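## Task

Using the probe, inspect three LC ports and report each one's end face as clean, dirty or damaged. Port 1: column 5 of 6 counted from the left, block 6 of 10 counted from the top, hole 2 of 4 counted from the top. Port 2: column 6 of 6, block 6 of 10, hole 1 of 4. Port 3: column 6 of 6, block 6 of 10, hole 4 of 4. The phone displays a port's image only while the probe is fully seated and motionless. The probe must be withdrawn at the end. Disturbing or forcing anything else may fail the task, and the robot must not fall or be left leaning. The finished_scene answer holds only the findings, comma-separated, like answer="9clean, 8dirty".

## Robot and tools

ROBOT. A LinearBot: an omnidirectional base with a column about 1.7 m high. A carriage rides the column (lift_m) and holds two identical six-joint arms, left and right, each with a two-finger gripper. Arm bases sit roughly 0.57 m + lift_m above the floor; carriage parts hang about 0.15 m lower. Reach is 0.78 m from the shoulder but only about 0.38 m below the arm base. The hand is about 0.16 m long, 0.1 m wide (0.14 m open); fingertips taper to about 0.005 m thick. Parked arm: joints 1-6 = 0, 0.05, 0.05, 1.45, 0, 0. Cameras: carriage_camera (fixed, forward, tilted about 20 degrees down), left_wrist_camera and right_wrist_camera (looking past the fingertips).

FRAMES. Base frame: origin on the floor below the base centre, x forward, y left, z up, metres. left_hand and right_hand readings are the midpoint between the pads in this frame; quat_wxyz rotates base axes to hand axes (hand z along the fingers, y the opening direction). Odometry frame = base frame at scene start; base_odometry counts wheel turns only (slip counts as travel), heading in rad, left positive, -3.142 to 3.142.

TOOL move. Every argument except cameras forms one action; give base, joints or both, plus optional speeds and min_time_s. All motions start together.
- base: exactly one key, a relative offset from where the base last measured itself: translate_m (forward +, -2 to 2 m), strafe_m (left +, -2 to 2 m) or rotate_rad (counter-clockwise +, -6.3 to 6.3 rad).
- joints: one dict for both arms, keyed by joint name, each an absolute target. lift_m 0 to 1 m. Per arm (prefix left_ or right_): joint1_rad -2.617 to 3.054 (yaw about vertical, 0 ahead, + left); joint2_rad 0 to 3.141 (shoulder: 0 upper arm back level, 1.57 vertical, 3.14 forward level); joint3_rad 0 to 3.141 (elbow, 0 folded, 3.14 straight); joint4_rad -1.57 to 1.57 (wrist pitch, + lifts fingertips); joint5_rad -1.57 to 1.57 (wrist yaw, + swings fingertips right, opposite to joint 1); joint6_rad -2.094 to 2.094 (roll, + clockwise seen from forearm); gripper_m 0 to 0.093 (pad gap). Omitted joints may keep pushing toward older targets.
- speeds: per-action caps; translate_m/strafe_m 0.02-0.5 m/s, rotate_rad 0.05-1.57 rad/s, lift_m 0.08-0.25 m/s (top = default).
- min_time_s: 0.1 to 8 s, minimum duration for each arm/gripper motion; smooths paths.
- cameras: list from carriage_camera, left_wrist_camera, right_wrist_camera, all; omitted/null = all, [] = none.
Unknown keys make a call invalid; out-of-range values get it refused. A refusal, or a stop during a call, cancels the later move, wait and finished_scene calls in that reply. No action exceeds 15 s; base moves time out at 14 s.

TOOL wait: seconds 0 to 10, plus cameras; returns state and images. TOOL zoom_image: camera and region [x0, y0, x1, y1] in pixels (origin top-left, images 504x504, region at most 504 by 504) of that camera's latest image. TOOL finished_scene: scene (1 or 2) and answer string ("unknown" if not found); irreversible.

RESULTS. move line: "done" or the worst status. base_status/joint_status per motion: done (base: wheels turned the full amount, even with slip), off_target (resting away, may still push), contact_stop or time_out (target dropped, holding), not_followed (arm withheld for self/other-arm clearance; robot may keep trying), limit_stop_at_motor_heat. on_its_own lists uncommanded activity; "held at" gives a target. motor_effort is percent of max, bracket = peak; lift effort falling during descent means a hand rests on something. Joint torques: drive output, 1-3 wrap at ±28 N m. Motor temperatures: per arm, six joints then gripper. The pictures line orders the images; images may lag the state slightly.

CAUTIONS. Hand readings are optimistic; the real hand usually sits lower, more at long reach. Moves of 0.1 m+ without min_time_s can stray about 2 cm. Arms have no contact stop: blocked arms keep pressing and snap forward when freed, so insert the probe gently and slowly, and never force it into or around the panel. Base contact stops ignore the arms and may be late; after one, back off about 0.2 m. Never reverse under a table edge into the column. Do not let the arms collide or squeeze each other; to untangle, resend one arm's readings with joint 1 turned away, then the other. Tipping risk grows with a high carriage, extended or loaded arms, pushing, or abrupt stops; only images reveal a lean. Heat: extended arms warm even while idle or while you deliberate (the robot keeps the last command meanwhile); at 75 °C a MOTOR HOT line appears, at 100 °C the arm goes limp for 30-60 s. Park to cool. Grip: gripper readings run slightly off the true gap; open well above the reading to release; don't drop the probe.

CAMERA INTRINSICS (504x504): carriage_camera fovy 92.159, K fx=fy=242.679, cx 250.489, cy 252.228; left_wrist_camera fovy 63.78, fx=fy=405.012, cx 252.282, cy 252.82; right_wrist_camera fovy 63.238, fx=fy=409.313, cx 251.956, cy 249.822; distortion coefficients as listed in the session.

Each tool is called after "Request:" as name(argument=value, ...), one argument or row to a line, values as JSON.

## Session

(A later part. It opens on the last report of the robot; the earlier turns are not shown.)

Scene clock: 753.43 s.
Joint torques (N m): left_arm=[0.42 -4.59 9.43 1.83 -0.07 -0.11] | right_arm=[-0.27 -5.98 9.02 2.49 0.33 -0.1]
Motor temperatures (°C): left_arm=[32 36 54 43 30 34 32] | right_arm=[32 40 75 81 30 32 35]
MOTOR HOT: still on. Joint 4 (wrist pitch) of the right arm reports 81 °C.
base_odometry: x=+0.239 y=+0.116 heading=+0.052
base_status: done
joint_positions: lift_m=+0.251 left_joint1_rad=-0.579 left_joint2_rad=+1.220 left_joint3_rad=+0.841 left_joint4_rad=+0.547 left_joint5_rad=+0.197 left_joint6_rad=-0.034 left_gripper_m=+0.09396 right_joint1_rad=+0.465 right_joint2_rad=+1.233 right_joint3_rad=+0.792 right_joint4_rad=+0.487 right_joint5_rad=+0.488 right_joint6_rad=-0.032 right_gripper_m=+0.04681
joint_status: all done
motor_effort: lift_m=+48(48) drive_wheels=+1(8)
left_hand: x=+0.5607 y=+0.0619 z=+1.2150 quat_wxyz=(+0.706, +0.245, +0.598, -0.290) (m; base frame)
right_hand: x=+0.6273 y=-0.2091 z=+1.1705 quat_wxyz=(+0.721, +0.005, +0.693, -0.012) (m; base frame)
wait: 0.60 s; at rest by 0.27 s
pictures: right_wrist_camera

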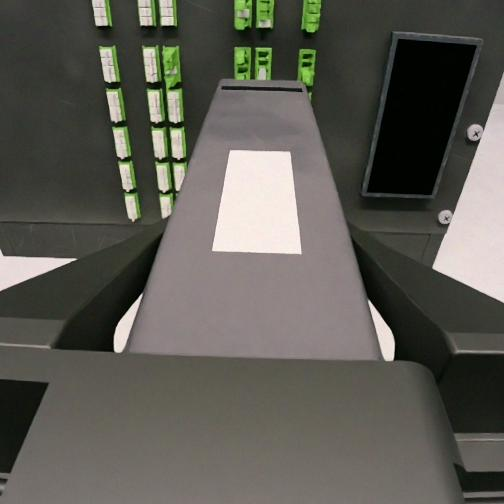

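Request:
move(
  joints={"lift_m": 0.2540, "right_joint5_rad": 0.487},
  speeds={"lift_m": 0.08},
  cameras=[],
)

Request:
move(
  base={"translate_m": 0.01},
  speeds={"translate_m": 0.03},
  cameras=[],
)

Request:
wait(
  seconds=0.6,
  cameras=["right_wrist_camera"],
)

Request:
zoom_image(
  camera="right_wrist_camera",
  region=[240, 40, 290, 90],
)

Scene clock: 757.53 s.
Joint torques (N m): left_arm=[0.34 -4.66 9.36 1.82 -0.06 -0.1] | right_arm=[-0.31 -5.76 9.21 2.58 0.17 -0.09]
Motor temperatures (°C): left_arm=[32 36 54 43 30 34 32] | right_arm=[32 40 75 81 30 32 35]
move: done
MOTOR HOT: still on. Joint 4 (wrist pitch) of the right arm reports 81 °C.
base_odometry: x=+0.239 y=+0.116 heading=+0.052
base_status: not commanded
joint_positions: lift_m=+0.254 left_joint1_rad=-0.579 left_joint2_rad=+1.220 left_joint3_rad=+0.841 left_joint4_rad=+0.548 left_joint5_rad=+0.197 left_joint6_rad=-0.034 left_gripper_m=+0.09396 right_joint1_rad=+0.465 right_joint2_rad=+1.233 right_joint3_rad=+0.792 right_joint4_rad=+0.481 right_joint5_rad=+0.489 right_joint6_rad=-0.032 right_gripper_m=+0.04681
joint_status: all done
motor_effort: lift_m=+49(57) drive_wheels=+1(1)
left_hand: x=+0.5606 y=+0.0619 z=+1.2174 quat_wxyz=(+0.706, +0.245, +0.598, -0.290) (m; base frame)
right_hand: x=+0.6274 y=-0.2091 z=+1.1714 quat_wxyz=(+0.720, +0.004, +0.694, -0.013) (m; base frame)
pictures: none
No camera images: "cameras" was empty.

Scene clock: 758.40 s.
Joint torques (N m): left_arm=[0.38 -4.59 9.55 1.87 -0.06 -0.1] | right_arm=[-0.35 -6.38 9.09 2.63 0.16 -0.1]
Motor temperatures (°C): left_arm=[32 36 54 43 30 34 32] | right_arm=[32 40 75 81 30 32 35]
move: done
MOTOR HOT: still on. Joint 4 (wrist pitch) of the right arm reports 81 °C.
base_odometry: x=+0.249 y=+0.117 heading=+0.052
base_status: done
joint_positions: lift_m=+0.254 left_joint1_rad=-0.579 left_joint2_rad=+1.220 left_joint3_rad=+0.841 left_joint4_rad=+0.547 left_joint5_rad=+0.197 left_joint6_rad=-0.034 left_gripper_m=+0.09396 right_joint1_rad=+0.465 right_joint2_rad=+1.235 right_joint3_rad=+0.792 right_joint4_rad=+0.476 right_joint5_rad=+0.489 right_joint6_rad=-0.032 right_gripper_m=+0.04681
joint_status: not commanded
motor_effort: lift_m=+50(50) drive_wheels=+2(7)
left_hand: x=+0.5607 y=+0.0619 z=+1.2172 quat_wxyz=(+0.706, +0.245, +0.598, -0.290) (m; base frame)
right_hand: x=+0.6277 y=-0.2090 z=+1.1697 quat_wxyz=(+0.717, +0.003, +0.696, -0.014) (m; base frame)
pictures: none
No camera images: "cameras" was empty.

Scene clock: 759.00 s.
Joint torques (N m): left_arm=[0.43 -4.64 9.54 1.85 -0.05 -0.1] | right_arm=[-0.21 -6.16 9.13 2.63 0.16 -0.08]
Motor temperatures (°C): left_arm=[32 36 54 43 30 34 32] | right_arm=[32 40 75 81 30 32 35]
MOTOR HOT: still on. Joint 4 (wrist pitch) of the right arm reports 81 °C.
base_odometry: x=+0.249 y=+0.117 heading=+0.052
base_status: done
joint_positions: lift_m=+0.254 left_joint1_rad=-0.579 left_joint2_rad=+1.220 left_joint3_rad=+0.841 left_joint4_rad=+0.547 left_joint5_rad=+0.197 left_joint6_rad=-0.034 left_gripper_m=+0.09396 right_joint1_rad=+0.465 right_joint2_rad=+1.235 right_joint3_rad=+0.792 right_joint4_rad=+0.476 right_joint5_rad=+0.489 right_joint6_rad=-0.032 right_gripper_m=+0.04681
joint_status: not commanded
motor_effort: lift_m=+49(50) drive_wheels=+2(7)
left_hand: x=+0.5607 y=+0.0619 z=+1.2172 quat_wxyz=(+0.706, +0.245, +0.598, -0.290) (m; base frame)
right_hand: x=+0.6277 y=-0.2090 z=+1.1697 quat_wxyz=(+0.717, +0.003, +0.696, -0.014) (m; base frame)
wait: 0.60 s; at rest by 0.27 s
pictures: right_wrist_camera

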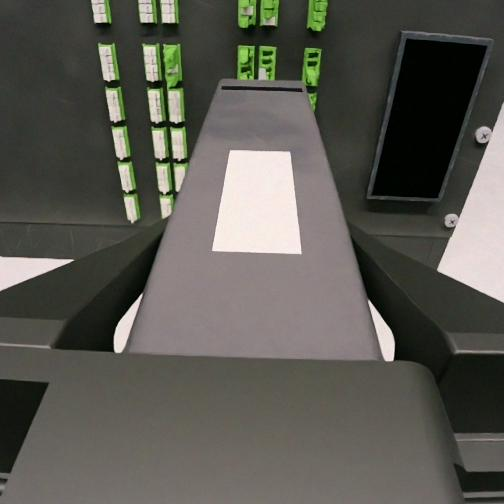

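Scaled by 10.080.

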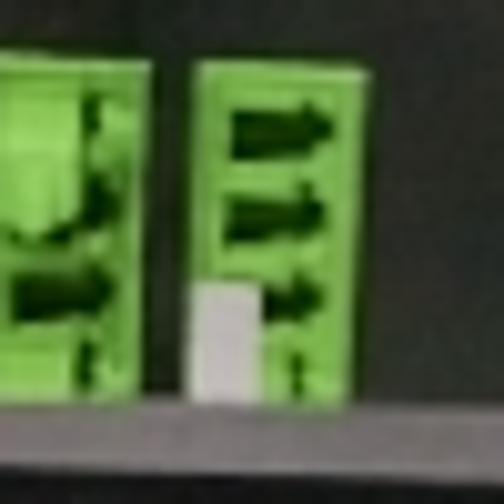

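Request:
move(
  base={"strafe_m": -0.001},
  joints={"right_joint4_rad": 0.562},
  speeds={"strafe_m": 0.02},
  cameras=[],
)

Request:
wait(
  seconds=0.6,
  cameras=["right_wrist_camera"],
)

Request:
zoom_image(
  camera="right_wrist_camera",
  region=[240, 40, 290, 90],
)

Scene clock: 761.87 s.
Joint torques (N m): left_arm=[0.38 -4.55 9.51 1.82 -0.06 -0.1] | right_arm=[-0.2 -6.2 9.1 2.8 0.19 -0.08]
Motor temperatures (°C): left_arm=[32 36 54 43 30 34 32] | right_arm=[32 40 75 81 30 32 35]
move: off_target
MOTOR HOT: still on. Joint 4 (wrist pitch) of the right arm reports 81 °C.
base_odometry: x=+0.249 y=+0.116 heading=+0.052
base_status: done
joint_positions: lift_m=+0.254 left_joint1_rad=-0.579 left_joint2_rad=+1.220 left_joint3_rad=+0.841 left_joint4_rad=+0.547 left_joint5_rad=+0.197 left_joint6_rad=-0.034 left_gripper_m=+0.09396 right_joint1_rad=+0.465 right_joint2_rad=+1.235 right_joint3_rad=+0.792 right_joint4_rad=+0.491 right_joint5_rad=+0.489 right_joint6_rad=-0.032 right_gripper_m=+0.04681
joint_status: right_joint4_rad off_target (ended at +0.491, target +0.562)
motor_effort: lift_m=+49(49) drive_wheels=-4(8)
left_hand: x=+0.5607 y=+0.0619 z=+1.2172 quat_wxyz=(+0.706, +0.245, +0.598, -0.290) (m; base frame)
right_hand: x=+0.6276 y=-0.2092 z=+1.1730 quat_wxyz=(+0.722, +0.006, +0.692, -0.012) (m; base frame)
pictures: none
No camera images: "cameras" was empty.

Scene clock: 762.47 s.
Joint torques (N m): left_arm=[0.43 -4.6 9.5 1.84 -0.06 -0.12] | right_arm=[-0.12 -6.08 9.11 2.77 0.14 -0.1]
Motor temperatures (°C): left_arm=[32 36 54 43 30 34 32] | right_arm=[32 40 75 81 30 32 35]
MOTOR HOT: still on. Joint 4 (wrist pitch) of the right arm reports 81 °C.
base_odometry: x=+0.249 y=+0.116 heading=+0.052
base_status: done
joint_positions: lift_m=+0.254 left_joint1_rad=-0.579 left_joint2_rad=+1.220 left_joint3_rad=+0.841 left_joint4_rad=+0.547 left_joint5_rad=+0.197 left_joint6_rad=-0.034 left_gripper_m=+0.09396 right_joint1_rad=+0.465 right_joint2_rad=+1.235 right_joint3_rad=+0.792 right_joint4_rad=+0.492 right_joint5_rad=+0.489 right_joint6_rad=-0.032 right_gripper_m=+0.04681
joint_status: right_joint4_rad off_target (ended at +0.491, target +0.562)
motor_effort: lift_m=+49(49) drive_wheels=-4(8)
left_hand: x=+0.5607 y=+0.0619 z=+1.2172 quat_wxyz=(+0.706, +0.245, +0.598, -0.290) (m; base frame)
right_hand: x=+0.6276 y=-0.2092 z=+1.1732 quat_wxyz=(+0.722, +0.006, +0.691, -0.012) (m; base frame)
wait: 0.60 s; at rest by 0.27 s
pictures: right_wrist_camera

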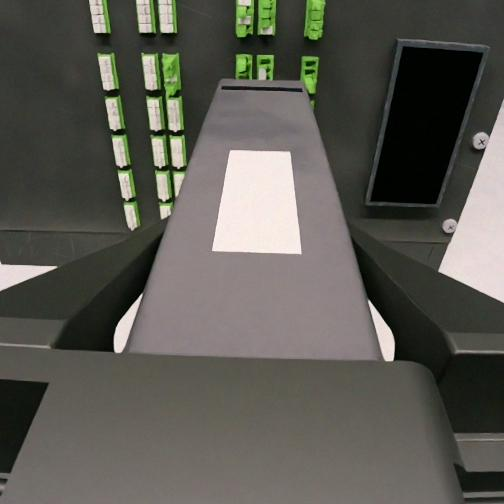

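Scaled by 10.080.

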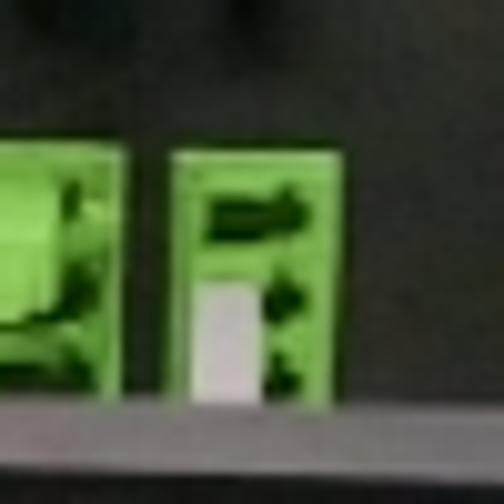

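Request:
move(
  base={"strafe_m": -0.0015},
  joints={"lift_m": 0.2525},
  speeds={"strafe_m": 0.02, "lift_m": 0.08},
  cameras=[],
)

Request:
wait(
  seconds=0.6,
  cameras=["right_wrist_camera"],
)

Request:
zoom_image(
  camera="right_wrist_camera",
  region=[240, 40, 290, 90],
)

Scene clock: 768.47 s.
Joint torques (N m): left_arm=[0.36 -4.49 9.54 1.84 -0.05 -0.11] | right_arm=[-0.08 -6.06 9.1 2.74 0.24 -0.09]
Motor temperatures (°C): left_arm=[32 36 54 43 30 34 32] | right_arm=[32 40 76 80 30 32 35]
move: done
MOTOR HOT: still on. Joint 4 (wrist pitch) of the right arm reports 80 °C.
base_odometry: x=+0.249 y=+0.115 heading=+0.053
base_status: done
joint_positions: lift_m=+0.253 left_joint1_rad=-0.579 left_joint2_rad=+1.220 left_joint3_rad=+0.841 left_joint4_rad=+0.546 left_joint5_rad=+0.197 left_joint6_rad=-0.034 left_gripper_m=+0.09396 right_joint1_rad=+0.464 right_joint2_rad=+1.235 right_joint3_rad=+0.792 right_joint4_rad=+0.495 right_joint5_rad=+0.489 right_joint6_rad=-0.032 right_gripper_m=+0.04681
joint_status: all done
motor_effort: lift_m=+37(37) drive_wheels=-4(7)
left_hand: x=+0.5607 y=+0.0619 z=+1.2164 quat_wxyz=(+0.706, +0.245, +0.598, -0.290) (m; base frame)
right_hand: x=+0.6276 y=-0.2095 z=+1.1734 quat_wxyz=(+0.723, +0.006, +0.690, -0.012) (m; base frame)
pictures: none
No camera images: "cameras" was empty.

Scene clock: 769.07 s.
Joint torques (N m): left_arm=[0.4 -4.72 9.46 1.82 -0.04 -0.09] | right_arm=[-0.2 -6.15 9.09 2.75 0.17 -0.07]
Motor temperatures (°C): left_arm=[32 36 54 43 30 34 32] | right_arm=[32 40 76 80 30 32 35]
MOTOR HOT: still on. Joint 4 (wrist pitch) of the right arm reports 80 °C.
base_odometry: x=+0.249 y=+0.115 heading=+0.053
base_status: done
joint_positions: lift_m=+0.253 left_joint1_rad=-0.579 left_joint2_rad=+1.220 left_joint3_rad=+0.841 left_joint4_rad=+0.546 left_joint5_rad=+0.197 left_joint6_rad=-0.034 left_gripper_m=+0.09396 right_joint1_rad=+0.464 right_joint2_rad=+1.235 right_joint3_rad=+0.792 right_joint4_rad=+0.495 right_joint5_rad=+0.489 right_joint6_rad=-0.032 right_gripper_m=+0.04681
joint_status: all done
motor_effort: lift_m=+37(37) drive_wheels=-4(7)
left_hand: x=+0.5607 y=+0.0619 z=+1.2164 quat_wxyz=(+0.706, +0.245, +0.598, -0.290) (m; base frame)
right_hand: x=+0.6276 y=-0.2095 z=+1.1734 quat_wxyz=(+0.723, +0.006, +0.690, -0.012) (m; base frame)
wait: 0.60 s; at rest by 0.27 s
pictures: right_wrist_camera

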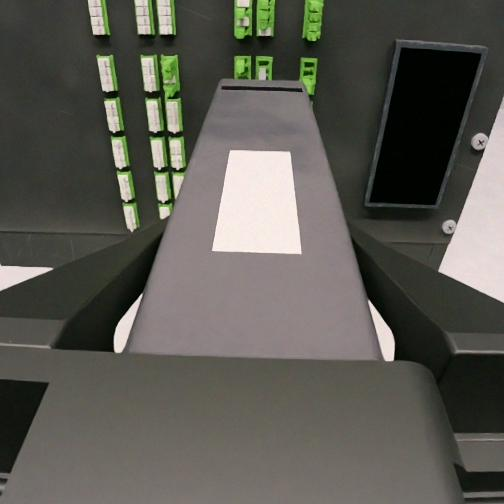

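Scaled by 10.080.

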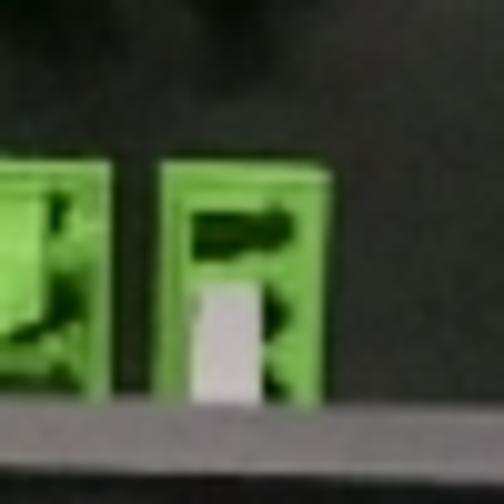

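Request:
move(
  joints={"lift_m": 0.2500, "right_joint4_rad": 0.556},
  speeds={"lift_m": 0.08},
  cameras=[],
)

Request:
wait(
  seconds=0.6,
  cameras=["right_wrist_camera"],
)

Request:
zoom_image(
  camera="right_wrist_camera",
  region=[240, 40, 290, 90],
)

Scene clock: 773.17 s.
Joint torques (N m): left_arm=[0.39 -4.62 9.46 1.86 -0.06 -0.09] | right_arm=[-0.17 -6.19 8.96 2.72 0.2 -0.08]
Motor temperatures (°C): left_arm=[32 36 54 43 30 34 32] | right_arm=[32 41 76 80 30 32 35]
move: off_target
MOTOR HOT: still on. Joint 4 (wrist pitch) of the right arm reports 80 °C.
base_odometry: x=+0.249 y=+0.115 heading=+0.053
base_status: not commanded
joint_positions: lift_m=+0.250 left_joint1_rad=-0.579 left_joint2_rad=+1.220 left_joint3_rad=+0.841 left_joint4_rad=+0.544 left_joint5_rad=+0.197 left_joint6_rad=-0.034 left_gripper_m=+0.09396 right_joint1_rad=+0.464 right_joint2_rad=+1.235 right_joint3_rad=+0.792 right_joint4_rad=+0.496 right_joint5_rad=+0.489 right_joint6_rad=-0.032 right_gripper_m=+0.04681
joint_status: right_joint4_rad off_target (ended at +0.496, target +0.556); the others done
motor_effort: lift_m=+37(39) drive_wheels=-4(4)
left_hand: x=+0.5608 y=+0.0618 z=+1.2134 quat_wxyz=(+0.705, +0.245, +0.599, -0.289) (m; base frame)
right_hand: x=+0.6277 y=-0.2095 z=+1.1709 quat_wxyz=(+0.723, +0.006, +0.690, -0.012) (m; base frame)
pictures: none
No camera images: "cameras" was empty.

Scene clock: 773.77 s.
Joint torques (N m): left_arm=[0.43 -4.66 9.47 1.86 -0.05 -0.1] | right_arm=[-0.14 -6.09 9.06 2.69 0.15 -0.09]
Motor temperatures (°C): left_arm=[32 36 54 43 30 34 32] | right_arm=[32 41 76 80 30 32 35]
MOTOR HOT: still on. Joint 4 (wrist pitch) of the right arm reports 80 °C.
base_odometry: x=+0.249 y=+0.115 heading=+0.053
base_status: not commanded
joint_positions: lift_m=+0.250 left_joint1_rad=-0.579 left_joint2_rad=+1.220 left_joint3_rad=+0.841 left_joint4_rad=+0.544 left_joint5_rad=+0.197 left_joint6_rad=-0.034 left_gripper_m=+0.09396 right_joint1_rad=+0.464 right_joint2_rad=+1.235 right_joint3_rad=+0.792 right_joint4_rad=+0.496 right_joint5_rad=+0.489 right_joint6_rad=-0.032 right_gripper_m=+0.04681
joint_status: right_joint4_rad off_target (ended at +0.496, target +0.556); the others done
motor_effort: lift_m=+37(39) drive_wheels=+1(4)
left_hand: x=+0.5608 y=+0.0618 z=+1.2134 quat_wxyz=(+0.705, +0.245, +0.599, -0.289) (m; base frame)
right_hand: x=+0.6277 y=-0.2095 z=+1.1709 quat_wxyz=(+0.723, +0.006, +0.690, -0.012) (m; base frame)
wait: 0.60 s; at rest by 0.27 s
pictures: right_wrist_camera

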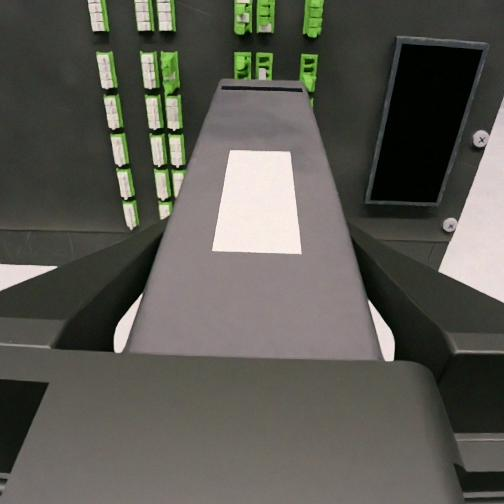

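Scaled by 10.080.

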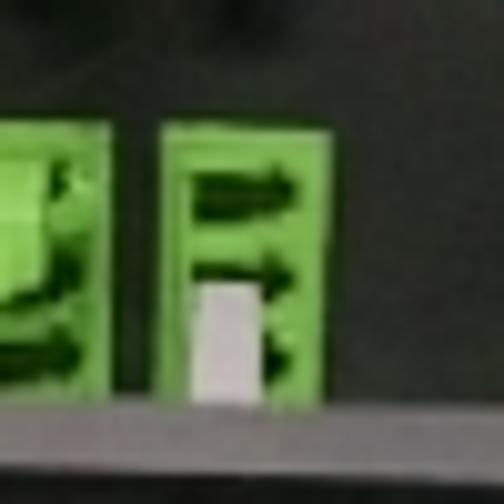

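Request:
move(
  base={"translate_m": 0.004},
  speeds={"translate_m": 0.02},
  cameras=[],
)

Request:
wait(
  seconds=0.6,
  cameras=["right_wrist_camera"],
)

Request:
zoom_image(
  camera="right_wrist_camera",
  region=[240, 40, 290, 90],
)

Scene clock: 775.73 s.
Joint torques (N m): left_arm=[0.31 -4.7 9.4 1.87 -0.05 -0.1] | right_arm=[-0.17 -6.24 9.16 2.66 0.16 -0.11]
Motor temperatures (°C): left_arm=[32 36 54 43 30 34 32] | right_arm=[32 41 76 80 30 32 35]
move: done
MOTOR HOT: still on. Joint 4 (wrist pitch) of the right arm reports 80 °C.
base_odometry: x=+0.253 y=+0.115 heading=+0.053
base_status: done
joint_positions: lift_m=+0.250 left_joint1_rad=-0.579 left_joint2_rad=+1.220 left_joint3_rad=+0.841 left_joint4_rad=+0.544 left_joint5_rad=+0.197 left_joint6_rad=-0.034 left_gripper_m=+0.09396 right_joint1_rad=+0.464 right_joint2_rad=+1.235 right_joint3_rad=+0.792 right_joint4_rad=+0.499 right_joint5_rad=+0.489 right_joint6_rad=-0.032 right_gripper_m=+0.04681
joint_status: not commanded
motor_effort: lift_m=+37(37) drive_wheels=-4(6)
left_hand: x=+0.5608 y=+0.0618 z=+1.2134 quat_wxyz=(+0.705, +0.245, +0.599, -0.289) (m; base frame)
right_hand: x=+0.6277 y=-0.2096 z=+1.1715 quat_wxyz=(+0.724, +0.007, +0.689, -0.011) (m; base frame)
pictures: none
No camera images: "cameras" was empty.

Scene clock: 776.33 s.
Joint torques (N m): left_arm=[0.35 -4.67 9.37 1.85 -0.05 -0.11] | right_arm=[-0.13 -6.2 9.03 2.68 0.13 -0.09]
Motor temperatures (°C): left_arm=[32 36 54 43 30 34 32] | right_arm=[32 41 76 80 30 32 35]
MOTOR HOT: still on. Joint 4 (wrist pitch) of the right arm reports 80 °C.
base_odometry: x=+0.253 y=+0.115 heading=+0.053
base_status: done
joint_positions: lift_m=+0.250 left_joint1_rad=-0.579 left_joint2_rad=+1.220 left_joint3_rad=+0.841 left_joint4_rad=+0.544 left_joint5_rad=+0.197 left_joint6_rad=-0.034 left_gripper_m=+0.09396 right_joint1_rad=+0.464 right_joint2_rad=+1.235 right_joint3_rad=+0.792 right_joint4_rad=+0.499 right_joint5_rad=+0.489 right_joint6_rad=-0.032 right_gripper_m=+0.04681
joint_status: not commanded
motor_effort: lift_m=+37(37) drive_wheels=+1(6)
left_hand: x=+0.5608 y=+0.0618 z=+1.2134 quat_wxyz=(+0.705, +0.245, +0.599, -0.289) (m; base frame)
right_hand: x=+0.6277 y=-0.2096 z=+1.1715 quat_wxyz=(+0.724, +0.007, +0.689, -0.011) (m; base frame)
wait: 0.60 s; at rest by 0.27 s
pictures: right_wrist_camera

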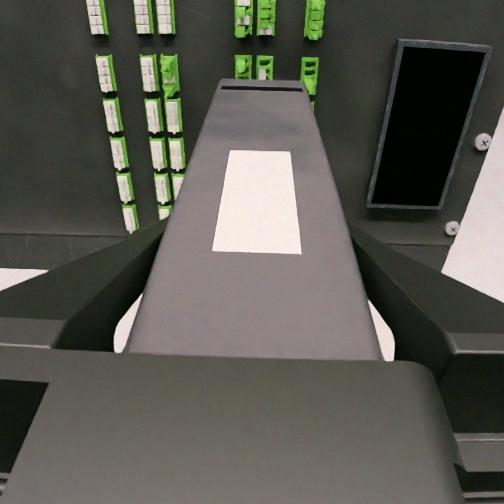

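Scaled by 10.080.

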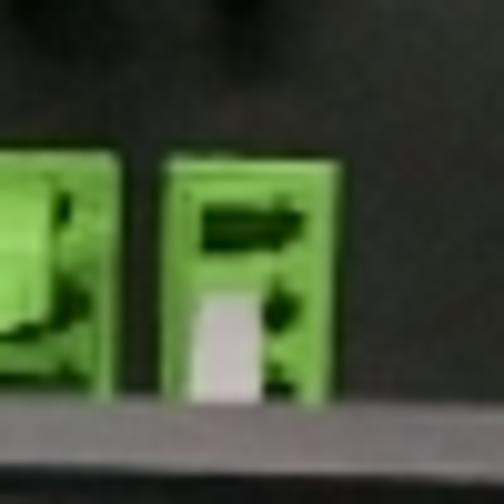

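Request:
move(
  base={"strafe_m": -0.001},
  speeds={"strafe_m": 0.02},
  cameras=[],
)

Request:
move(
  base={"translate_m": 0.0015},
  speeds={"translate_m": 0.02},
  cameras=[],
)

Request:
wait(
  seconds=0.5,
  cameras=["right_wrist_camera"],
)

Request:
zoom_image(
  camera="right_wrist_camera",
  region=[240, 40, 290, 90],
)

Scene clock: 780.63 s.
Joint torques (N m): left_arm=[0.38 -4.66 9.47 1.85 -0.05 -0.09] | right_arm=[-0.16 -6.15 8.95 2.67 0.14 -0.1]
Motor temperatures (°C): left_arm=[32 36 54 43 30 34 32] | right_arm=[32 41 77 81 30 32 35]
move: done
MOTOR HOT: still on. Joint 4 (wrist pitch) of the right arm reports 81 °C.
base_odometry: x=+0.253 y=+0.114 heading=+0.053
base_status: done
joint_positions: lift_m=+0.250 left_joint1_rad=-0.579 left_joint2_rad=+1.220 left_joint3_rad=+0.841 left_joint4_rad=+0.544 left_joint5_rad=+0.197 left_joint6_rad=-0.034 left_gripper_m=+0.09396 right_joint1_rad=+0.464 right_joint2_rad=+1.235 right_joint3_rad=+0.792 right_joint4_rad=+0.499 right_joint5_rad=+0.489 right_joint6_rad=-0.032 right_gripper_m=+0.04681
joint_status: not commanded
motor_effort: lift_m=+37(37) drive_wheels=-3(6)
left_hand: x=+0.5608 y=+0.0618 z=+1.2134 quat_wxyz=(+0.705, +0.245, +0.599, -0.289) (m; base frame)
right_hand: x=+0.6277 y=-0.2096 z=+1.1715 quat_wxyz=(+0.724, +0.007, +0.689, -0.011) (m; base frame)
pictures: none
No camera images: "cameras" was empty.

Scene clock: 781.33 s.
Joint torques (N m): left_arm=[0.36 -4.67 9.42 1.86 -0.06 -0.11] | right_arm=[-0.17 -6.19 8.95 2.64 0.15 -0.09]
Motor temperatures (°C): left_arm=[32 36 54 43 30 34 32] | right_arm=[32 41 77 81 30 32 35]
move: done
MOTOR HOT: still on. Joint 4 (wrist pitch) of the right arm reports 81 °C.
base_odometry: x=+0.254 y=+0.115 heading=+0.054
base_status: done
joint_positions: lift_m=+0.250 left_joint1_rad=-0.579 left_joint2_rad=+1.220 left_joint3_rad=+0.841 left_joint4_rad=+0.544 left_joint5_rad=+0.197 left_joint6_rad=-0.034 left_gripper_m=+0.09396 right_joint1_rad=+0.464 right_joint2_rad=+1.235 right_joint3_rad=+0.792 right_joint4_rad=+0.499 right_joint5_rad=+0.489 right_joint6_rad=-0.032 right_gripper_m=+0.04681
joint_status: not commanded
motor_effort: lift_m=+37(37) drive_wheels=-4(6)
left_hand: x=+0.5608 y=+0.0618 z=+1.2134 quat_wxyz=(+0.705, +0.245, +0.599, -0.289) (m; base frame)
right_hand: x=+0.6277 y=-0.2095 z=+1.1716 quat_wxyz=(+0.724, +0.007, +0.689, -0.011) (m; base frame)
pictures: none
No camera images: "cameras" was empty.

Scene clock: 781.83 s.
Joint torques (N m): left_arm=[0.43 -4.51 9.44 1.87 -0.05 -0.09] | right_arm=[-0.08 -6.16 9.01 2.67 0.13 -0.09]
Motor temperatures (°C): left_arm=[32 36 54 43 30 34 32] | right_arm=[32 41 77 81 30 32 35]
MOTOR HOT: still on. Joint 4 (wrist pitch) of the right arm reports 81 °C.
base_odometry: x=+0.254 y=+0.115 heading=+0.054
base_status: done
joint_positions: lift_m=+0.250 left_joint1_rad=-0.579 left_joint2_rad=+1.220 left_joint3_rad=+0.841 left_joint4_rad=+0.544 left_joint5_rad=+0.197 left_joint6_rad=-0.034 left_gripper_m=+0.09396 right_joint1_rad=+0.464 right_joint2_rad=+1.235 right_joint3_rad=+0.792 right_joint4_rad=+0.499 right_joint5_rad=+0.489 right_joint6_rad=-0.032 right_gripper_m=+0.04681
joint_status: not commanded
motor_effort: lift_m=+37(37) drive_wheels=+1(6)
left_hand: x=+0.5608 y=+0.0618 z=+1.2134 quat_wxyz=(+0.705, +0.245, +0.599, -0.289) (m; base frame)
right_hand: x=+0.6277 y=-0.2095 z=+1.1716 quat_wxyz=(+0.724, +0.007, +0.689, -0.011) (m; base frame)
wait: 0.50 s; at rest by 0.27 s
pictures: right_wrist_camera

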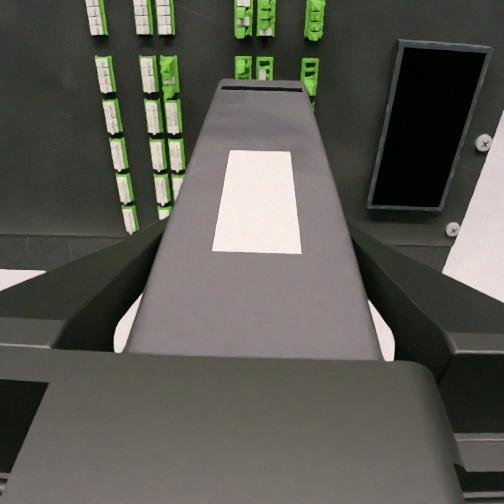

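Scaled by 10.080.

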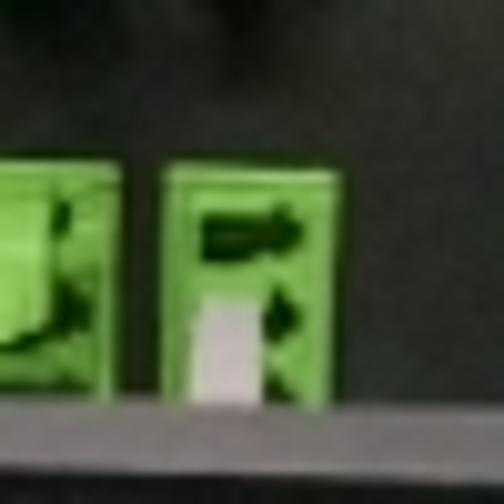

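Request:
move(
  base={"translate_m": 0.003},
  speeds={"translate_m": 0.02},
  cameras=[],
)

Request:
wait(
  seconds=0.5,
  cameras=["right_wrist_camera"],
)

Request:
zoom_image(
  camera="right_wrist_camera",
  region=[240, 40, 290, 90],
)

Scene clock: 786.17 s.
Joint torques (N m): left_arm=[0.4 -4.59 9.35 1.84 -0.05 -0.1] | right_arm=[0.1 -6.16 9.07 2.66 0.15 -0.09]
Motor temperatures (°C): left_arm=[32 36 54 43 30 34 32] | right_arm=[32 41 77 82 30 32 35]
move: done
MOTOR HOT: still on. Joint 4 (wrist pitch) of the right arm reports 82 °C.
base_odometry: x=+0.257 y=+0.115 heading=+0.054
base_status: done
joint_positions: lift_m=+0.250 left_joint1_rad=-0.579 left_joint2_rad=+1.220 left_joint3_rad=+0.841 left_joint4_rad=+0.545 left_joint5_rad=+0.197 left_joint6_rad=-0.034 left_gripper_m=+0.09396 right_joint1_rad=+0.464 right_joint2_rad=+1.235 right_joint3_rad=+0.792 right_joint4_rad=+0.499 right_joint5_rad=+0.489 right_joint6_rad=-0.032 right_gripper_m=+0.04681
joint_status: not commanded
motor_effort: lift_m=+37(37) drive_wheels=+1(8)
left_hand: x=+0.5607 y=+0.0618 z=+1.2137 quat_wxyz=(+0.705, +0.245, +0.599, -0.290) (m; base frame)
right_hand: x=+0.6277 y=-0.2095 z=+1.1716 quat_wxyz=(+0.724, +0.007, +0.689, -0.011) (m; base frame)
pictures: none
No camera images: "cameras" was empty.

Scene clock: 786.67 s.
Joint torques (N m): left_arm=[0.35 -4.57 9.43 1.85 -0.04 -0.08] | right_arm=[-0.18 -6.06 9.01 2.69 0.16 -0.09]
Motor temperatures (°C): left_arm=[32 36 54 43 30 34 32] | right_arm=[32 41 77 82 30 32 35]
MOTOR HOT: still on. Joint 4 (wrist pitch) of the right arm reports 82 °C.
base_odometry: x=+0.257 y=+0.115 heading=+0.054
base_status: done
joint_positions: lift_m=+0.250 left_joint1_rad=-0.579 left_joint2_rad=+1.220 left_joint3_rad=+0.841 left_joint4_rad=+0.545 left_joint5_rad=+0.197 left_joint6_rad=-0.034 left_gripper_m=+0.09396 right_joint1_rad=+0.464 right_joint2_rad=+1.235 right_joint3_rad=+0.792 right_joint4_rad=+0.499 right_joint5_rad=+0.489 right_joint6_rad=-0.032 right_gripper_m=+0.04681
joint_status: not commanded
motor_effort: lift_m=+37(37) drive_wheels=+1(8)
left_hand: x=+0.5607 y=+0.0618 z=+1.2137 quat_wxyz=(+0.705, +0.245, +0.599, -0.290) (m; base frame)
right_hand: x=+0.6277 y=-0.2095 z=+1.1716 quat_wxyz=(+0.724, +0.007, +0.689, -0.011) (m; base frame)
wait: 0.50 s; at rest by 0.27 s
pictures: right_wrist_camera

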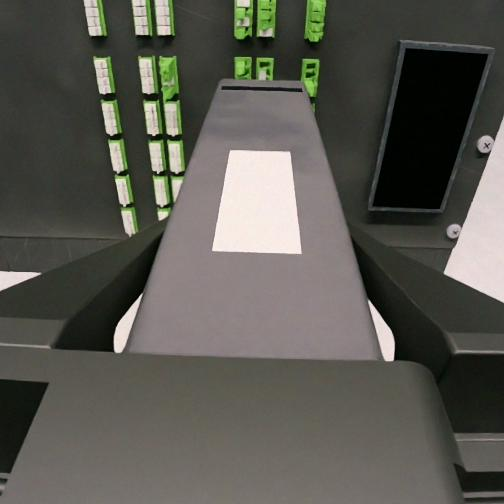

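Scaled by 10.080.

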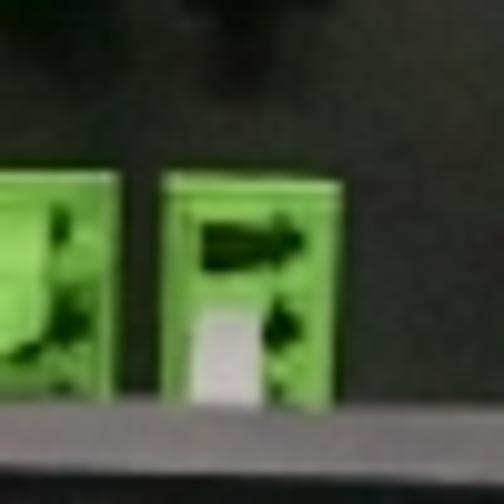

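Request:
move(
  base={"translate_m": 0.003},
  speeds={"translate_m": 0.02},
  cameras=[],
)

Request:
move(
  base={"translate_m": 0.003},
  speeds={"translate_m": 0.02},
  cameras=["right_wrist_camera"],
)

Scene clock: 788.87 s.
Joint torques (N m): left_arm=[0.39 -4.59 9.5 1.86 -0.06 -0.11] | right_arm=[0.13 -6.13 9.06 2.68 0.14 -0.09]
Motor temperatures (°C): left_arm=[32 36 54 43 30 34 32] | right_arm=[32 41 77 82 30 32 35]
move: done
MOTOR HOT: still on. Joint 4 (wrist pitch) of the right arm reports 82 °C.
base_odometry: x=+0.260 y=+0.115 heading=+0.054
base_status: done
joint_positions: lift_m=+0.250 left_joint1_rad=-0.579 left_joint2_rad=+1.220 left_joint3_rad=+0.841 left_joint4_rad=+0.546 left_joint5_rad=+0.197 left_joint6_rad=-0.034 left_gripper_m=+0.09396 right_joint1_rad=+0.464 right_joint2_rad=+1.235 right_joint3_rad=+0.792 right_joint4_rad=+0.500 right_joint5_rad=+0.488 right_joint6_rad=-0.032 right_gripper_m=+0.04681
joint_status: not commanded
motor_effort: lift_m=+37(37) drive_wheels=+2(8)
left_hand: x=+0.5607 y=+0.0619 z=+1.2139 quat_wxyz=(+0.706, +0.245, +0.599, -0.290) (m; base frame)
right_hand: x=+0.6277 y=-0.2094 z=+1.1717 quat_wxyz=(+0.725, +0.007, +0.689, -0.011) (m; base frame)
pictures: none
No camera images: "cameras" was empty.

Scene clock: 789.47 s.
Joint torques (N m): left_arm=[0.4 -4.67 9.48 1.84 -0.06 -0.09] | right_arm=[-0.1 -6.22 9.11 2.67 0.04 -0.09]
Motor temperatures (°C): left_arm=[32 36 54 43 30 34 32] | right_arm=[32 41 77 82 30 32 35]
move: done
MOTOR HOT: still on. Joint 4 (wrist pitch) of the right arm reports 82 °C.
base_odometry: x=+0.263 y=+0.116 heading=+0.055
base_status: done
joint_positions: lift_m=+0.250 left_joint1_rad=-0.579 left_joint2_rad=+1.220 left_joint3_rad=+0.841 left_joint4_rad=+0.546 left_joint5_rad=+0.197 left_joint6_rad=-0.034 left_gripper_m=+0.09396 right_joint1_rad=+0.464 right_joint2_rad=+1.235 right_joint3_rad=+0.792 right_joint4_rad=+0.500 right_joint5_rad=+0.494 right_joint6_rad=-0.032 right_gripper_m=+0.04681
joint_status: not commanded
motor_effort: lift_m=+37(37) drive_wheels=+1(7)
left_hand: x=+0.5607 y=+0.0619 z=+1.2138 quat_wxyz=(+0.705, +0.245, +0.599, -0.290) (m; base frame)
right_hand: x=+0.6276 y=-0.2104 z=+1.1716 quat_wxyz=(+0.724, +0.009, +0.689, -0.013) (m; base frame)
pictures: right_wrist_camera

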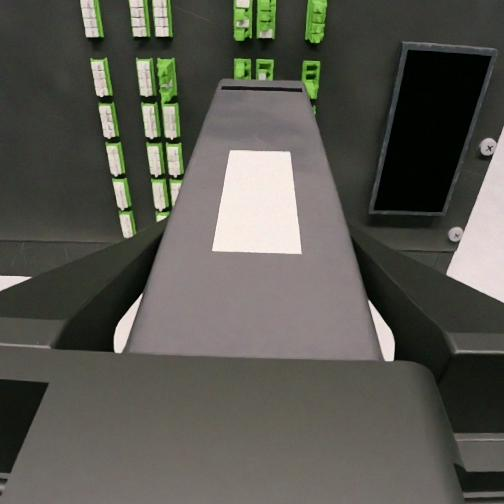

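Request:
move(
  base={"strafe_m": -0.002},
  joints={"right_joint5_rad": 0.474},
  speeds={"strafe_m": 0.02},
  cameras=[],
)

Request:
move(
  base={"translate_m": 0.003},
  speeds={"translate_m": 0.02},
  cameras=["right_wrist_camera"],
)

Scene clock: 792.33 s.
Joint torques (N m): left_arm=[0.34 -4.75 9.5 1.87 -0.08 -0.1] | right_arm=[-0.32 -6.06 9.11 2.71 -0.04 -0.08]
Motor temperatures (°C): left_arm=[32 36 54 43 30 34 32] | right_arm=[32 41 77 82 30 32 35]
move: done
MOTOR HOT: still on. Joint 4 (wrist pitch) of the right arm reports 82 °C.
base_odometry: x=+0.263 y=+0.114 heading=+0.055
base_status: done
joint_positions: lift_m=+0.250 left_joint1_rad=-0.579 left_joint2_rad=+1.220 left_joint3_rad=+0.841 left_joint4_rad=+0.546 left_joint5_rad=+0.197 left_joint6_rad=-0.034 left_gripper_m=+0.09396 right_joint1_rad=+0.464 right_joint2_rad=+1.235 right_joint3_rad=+0.792 right_joint4_rad=+0.500 right_joint5_rad=+0.490 right_joint6_rad=-0.032 right_gripper_m=+0.04681
joint_status: all done
motor_effort: lift_m=+37(37) drive_wheels=+1(6)
left_hand: x=+0.5606 y=+0.0618 z=+1.2138 quat_wxyz=(+0.705, +0.245, +0.599, -0.290) (m; base frame)
right_hand: x=+0.6277 y=-0.2097 z=+1.1717 quat_wxyz=(+0.725, +0.008, +0.689, -0.012) (m; base frame)
pictures: none
No camera images: "cameras" was empty.

Scene clock: 792.87 s.
Joint torques (N m): left_arm=[0.43 -4.64 9.4 1.84 -0.08 -0.1] | right_arm=[-0.43 -5.08 9.06 2.82 -0.13 -0.1]
Motor temperatures (°C): left_arm=[32 36 54 43 30 34 32] | right_arm=[32 41 77 82 30 32 35]
move: done
MOTOR HOT: still on. Joint 4 (wrist pitch) of the right arm reports 82 °C.
base_odometry: x=+0.266 y=+0.114 heading=+0.055
base_status: done
joint_positions: lift_m=+0.250 left_joint1_rad=-0.579 left_joint2_rad=+1.220 left_joint3_rad=+0.841 left_joint4_rad=+0.546 left_joint5_rad=+0.197 left_joint6_rad=-0.034 left_gripper_m=+0.09396 right_joint1_rad=+0.469 right_joint2_rad=+1.224 right_joint3_rad=+0.792 right_joint4_rad=+0.486 right_joint5_rad=+0.500 right_joint6_rad=-0.032 right_gripper_m=+0.04681
joint_status: not commanded
motor_effort: lift_m=+37(37) drive_wheels=+2(6)
left_hand: x=+0.5606 y=+0.0618 z=+1.2138 quat_wxyz=(+0.705, +0.245, +0.598, -0.290) (m; base frame)
right_hand: x=+0.6251 y=-0.2102 z=+1.1727 quat_wxyz=(+0.723, +0.009, +0.690, -0.013) (m; base frame)
pictures: right_wrist_camera

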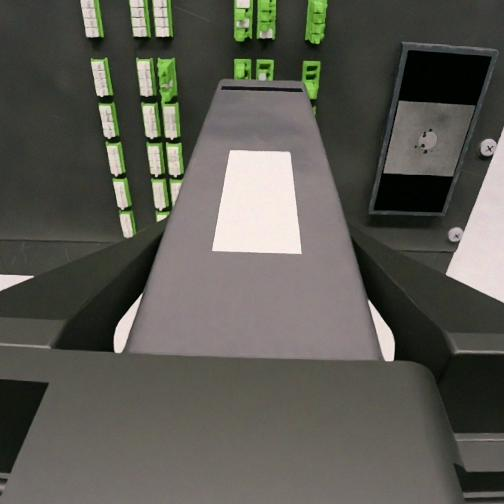

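Picture already.

Request:
zoom_image(
  camera="right_wrist_camera",
  region=[411, 124, 443, 156],
)

Request:
zoom_image(
  camera="right_wrist_camera",
  region=[385, 95, 475, 185],
)

Scaled by 15.750.

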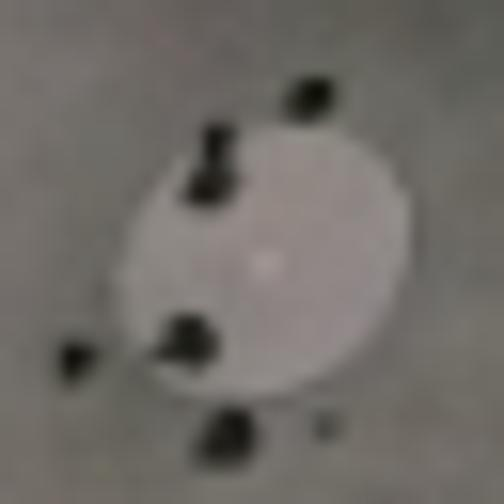

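Scaled by 5.600.

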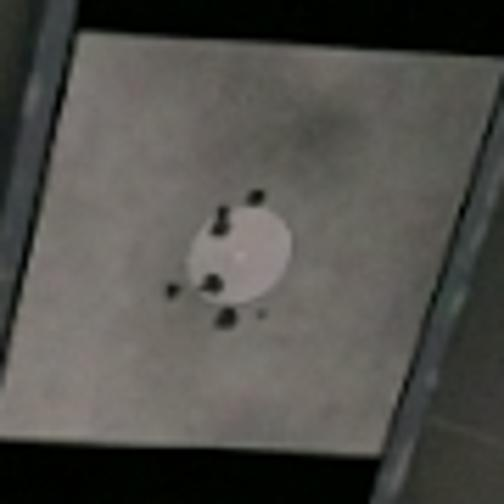

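Request:
move(
  base={"translate_m": -0.03},
  speeds={"translate_m": 0.04},
  cameras=[],
)

Request:
move(
  base={"translate_m": -0.09},
  speeds={"translate_m": 0.08},
  cameras=["right_wrist_camera"],
)

Scene clock: 800.53 s.
Joint torques (N m): left_arm=[0.46 -4.7 9.54 1.84 -0.06 -0.09] | right_arm=[-0.49 -5.71 9.06 2.72 0 -0.1]
Motor temperatures (°C): left_arm=[32 36 54 43 30 34 32] | right_arm=[32 41 77 82 30 32 35]
move: done
MOTOR HOT: still on. Joint 4 (wrist pitch) of the right arm reports 82 °C.
base_odometry: x=+0.236 y=+0.112 heading=+0.055
base_status: done
joint_positions: lift_m=+0.250 left_joint1_rad=-0.578 left_joint2_rad=+1.220 left_joint3_rad=+0.841 left_joint4_rad=+0.546 left_joint5_rad=+0.197 left_joint6_rad=-0.034 left_gripper_m=+0.09396 right_joint1_rad=+0.468 right_joint2_rad=+1.231 right_joint3_rad=+0.792 right_joint4_rad=+0.494 right_joint5_rad=+0.488 right_joint6_rad=-0.032 right_gripper_m=+0.04681
joint_status: not commanded
motor_effort: lift_m=+37(37) drive_wheels=-5(9)
left_hand: x=+0.5607 y=+0.0619 z=+1.2139 quat_wxyz=(+0.706, +0.245, +0.599, -0.290) (m; base frame)
right_hand: x=+0.6264 y=-0.2079 z=+1.1719 quat_wxyz=(+0.724, +0.005, +0.690, -0.009) (m; base frame)
pictures: none
No camera images: "cameras" was empty.

Scene clock: 802.27 s.
Joint torques (N m): left_arm=[0.38 -4.57 9.4 1.85 -0.07 -0.1] | right_arm=[-0.58 -5.61 8.99 2.73 0.03 -0.1]
Motor temperatures (°C): left_arm=[32 36 54 43 30 34 32] | right_arm=[32 41 77 81 30 32 35]
move: done
MOTOR HOT: still on. Joint 4 (wrist pitch) of the right arm reports 81 °C.
base_odometry: x=+0.147 y=+0.107 heading=+0.056
base_status: done
joint_positions: lift_m=+0.250 left_joint1_rad=-0.578 left_joint2_rad=+1.220 left_joint3_rad=+0.841 left_joint4_rad=+0.546 left_joint5_rad=+0.197 left_joint6_rad=-0.034 left_gripper_m=+0.09396 right_joint1_rad=+0.468 right_joint2_rad=+1.231 right_joint3_rad=+0.792 right_joint4_rad=+0.494 right_joint5_rad=+0.486 right_joint6_rad=-0.032 right_gripper_m=+0.04681
joint_status: not commanded
motor_effort: lift_m=+37(37) drive_wheels=+2(10)
left_hand: x=+0.5607 y=+0.0619 z=+1.2139 quat_wxyz=(+0.706, +0.245, +0.599, -0.290) (m; base frame)
right_hand: x=+0.6265 y=-0.2076 z=+1.1719 quat_wxyz=(+0.724, +0.004, +0.690, -0.009) (m; base frame)
pictures: right_wrist_camera

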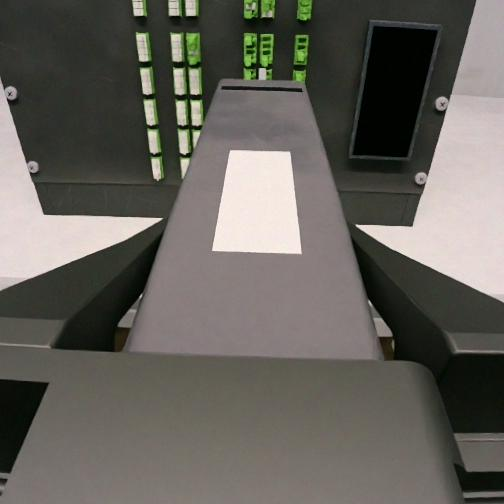

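Request:
finished_scene(
  scene=1,
  answer="1dirty, 2clean, 3dirty",
)

The scene is finished: the task was done.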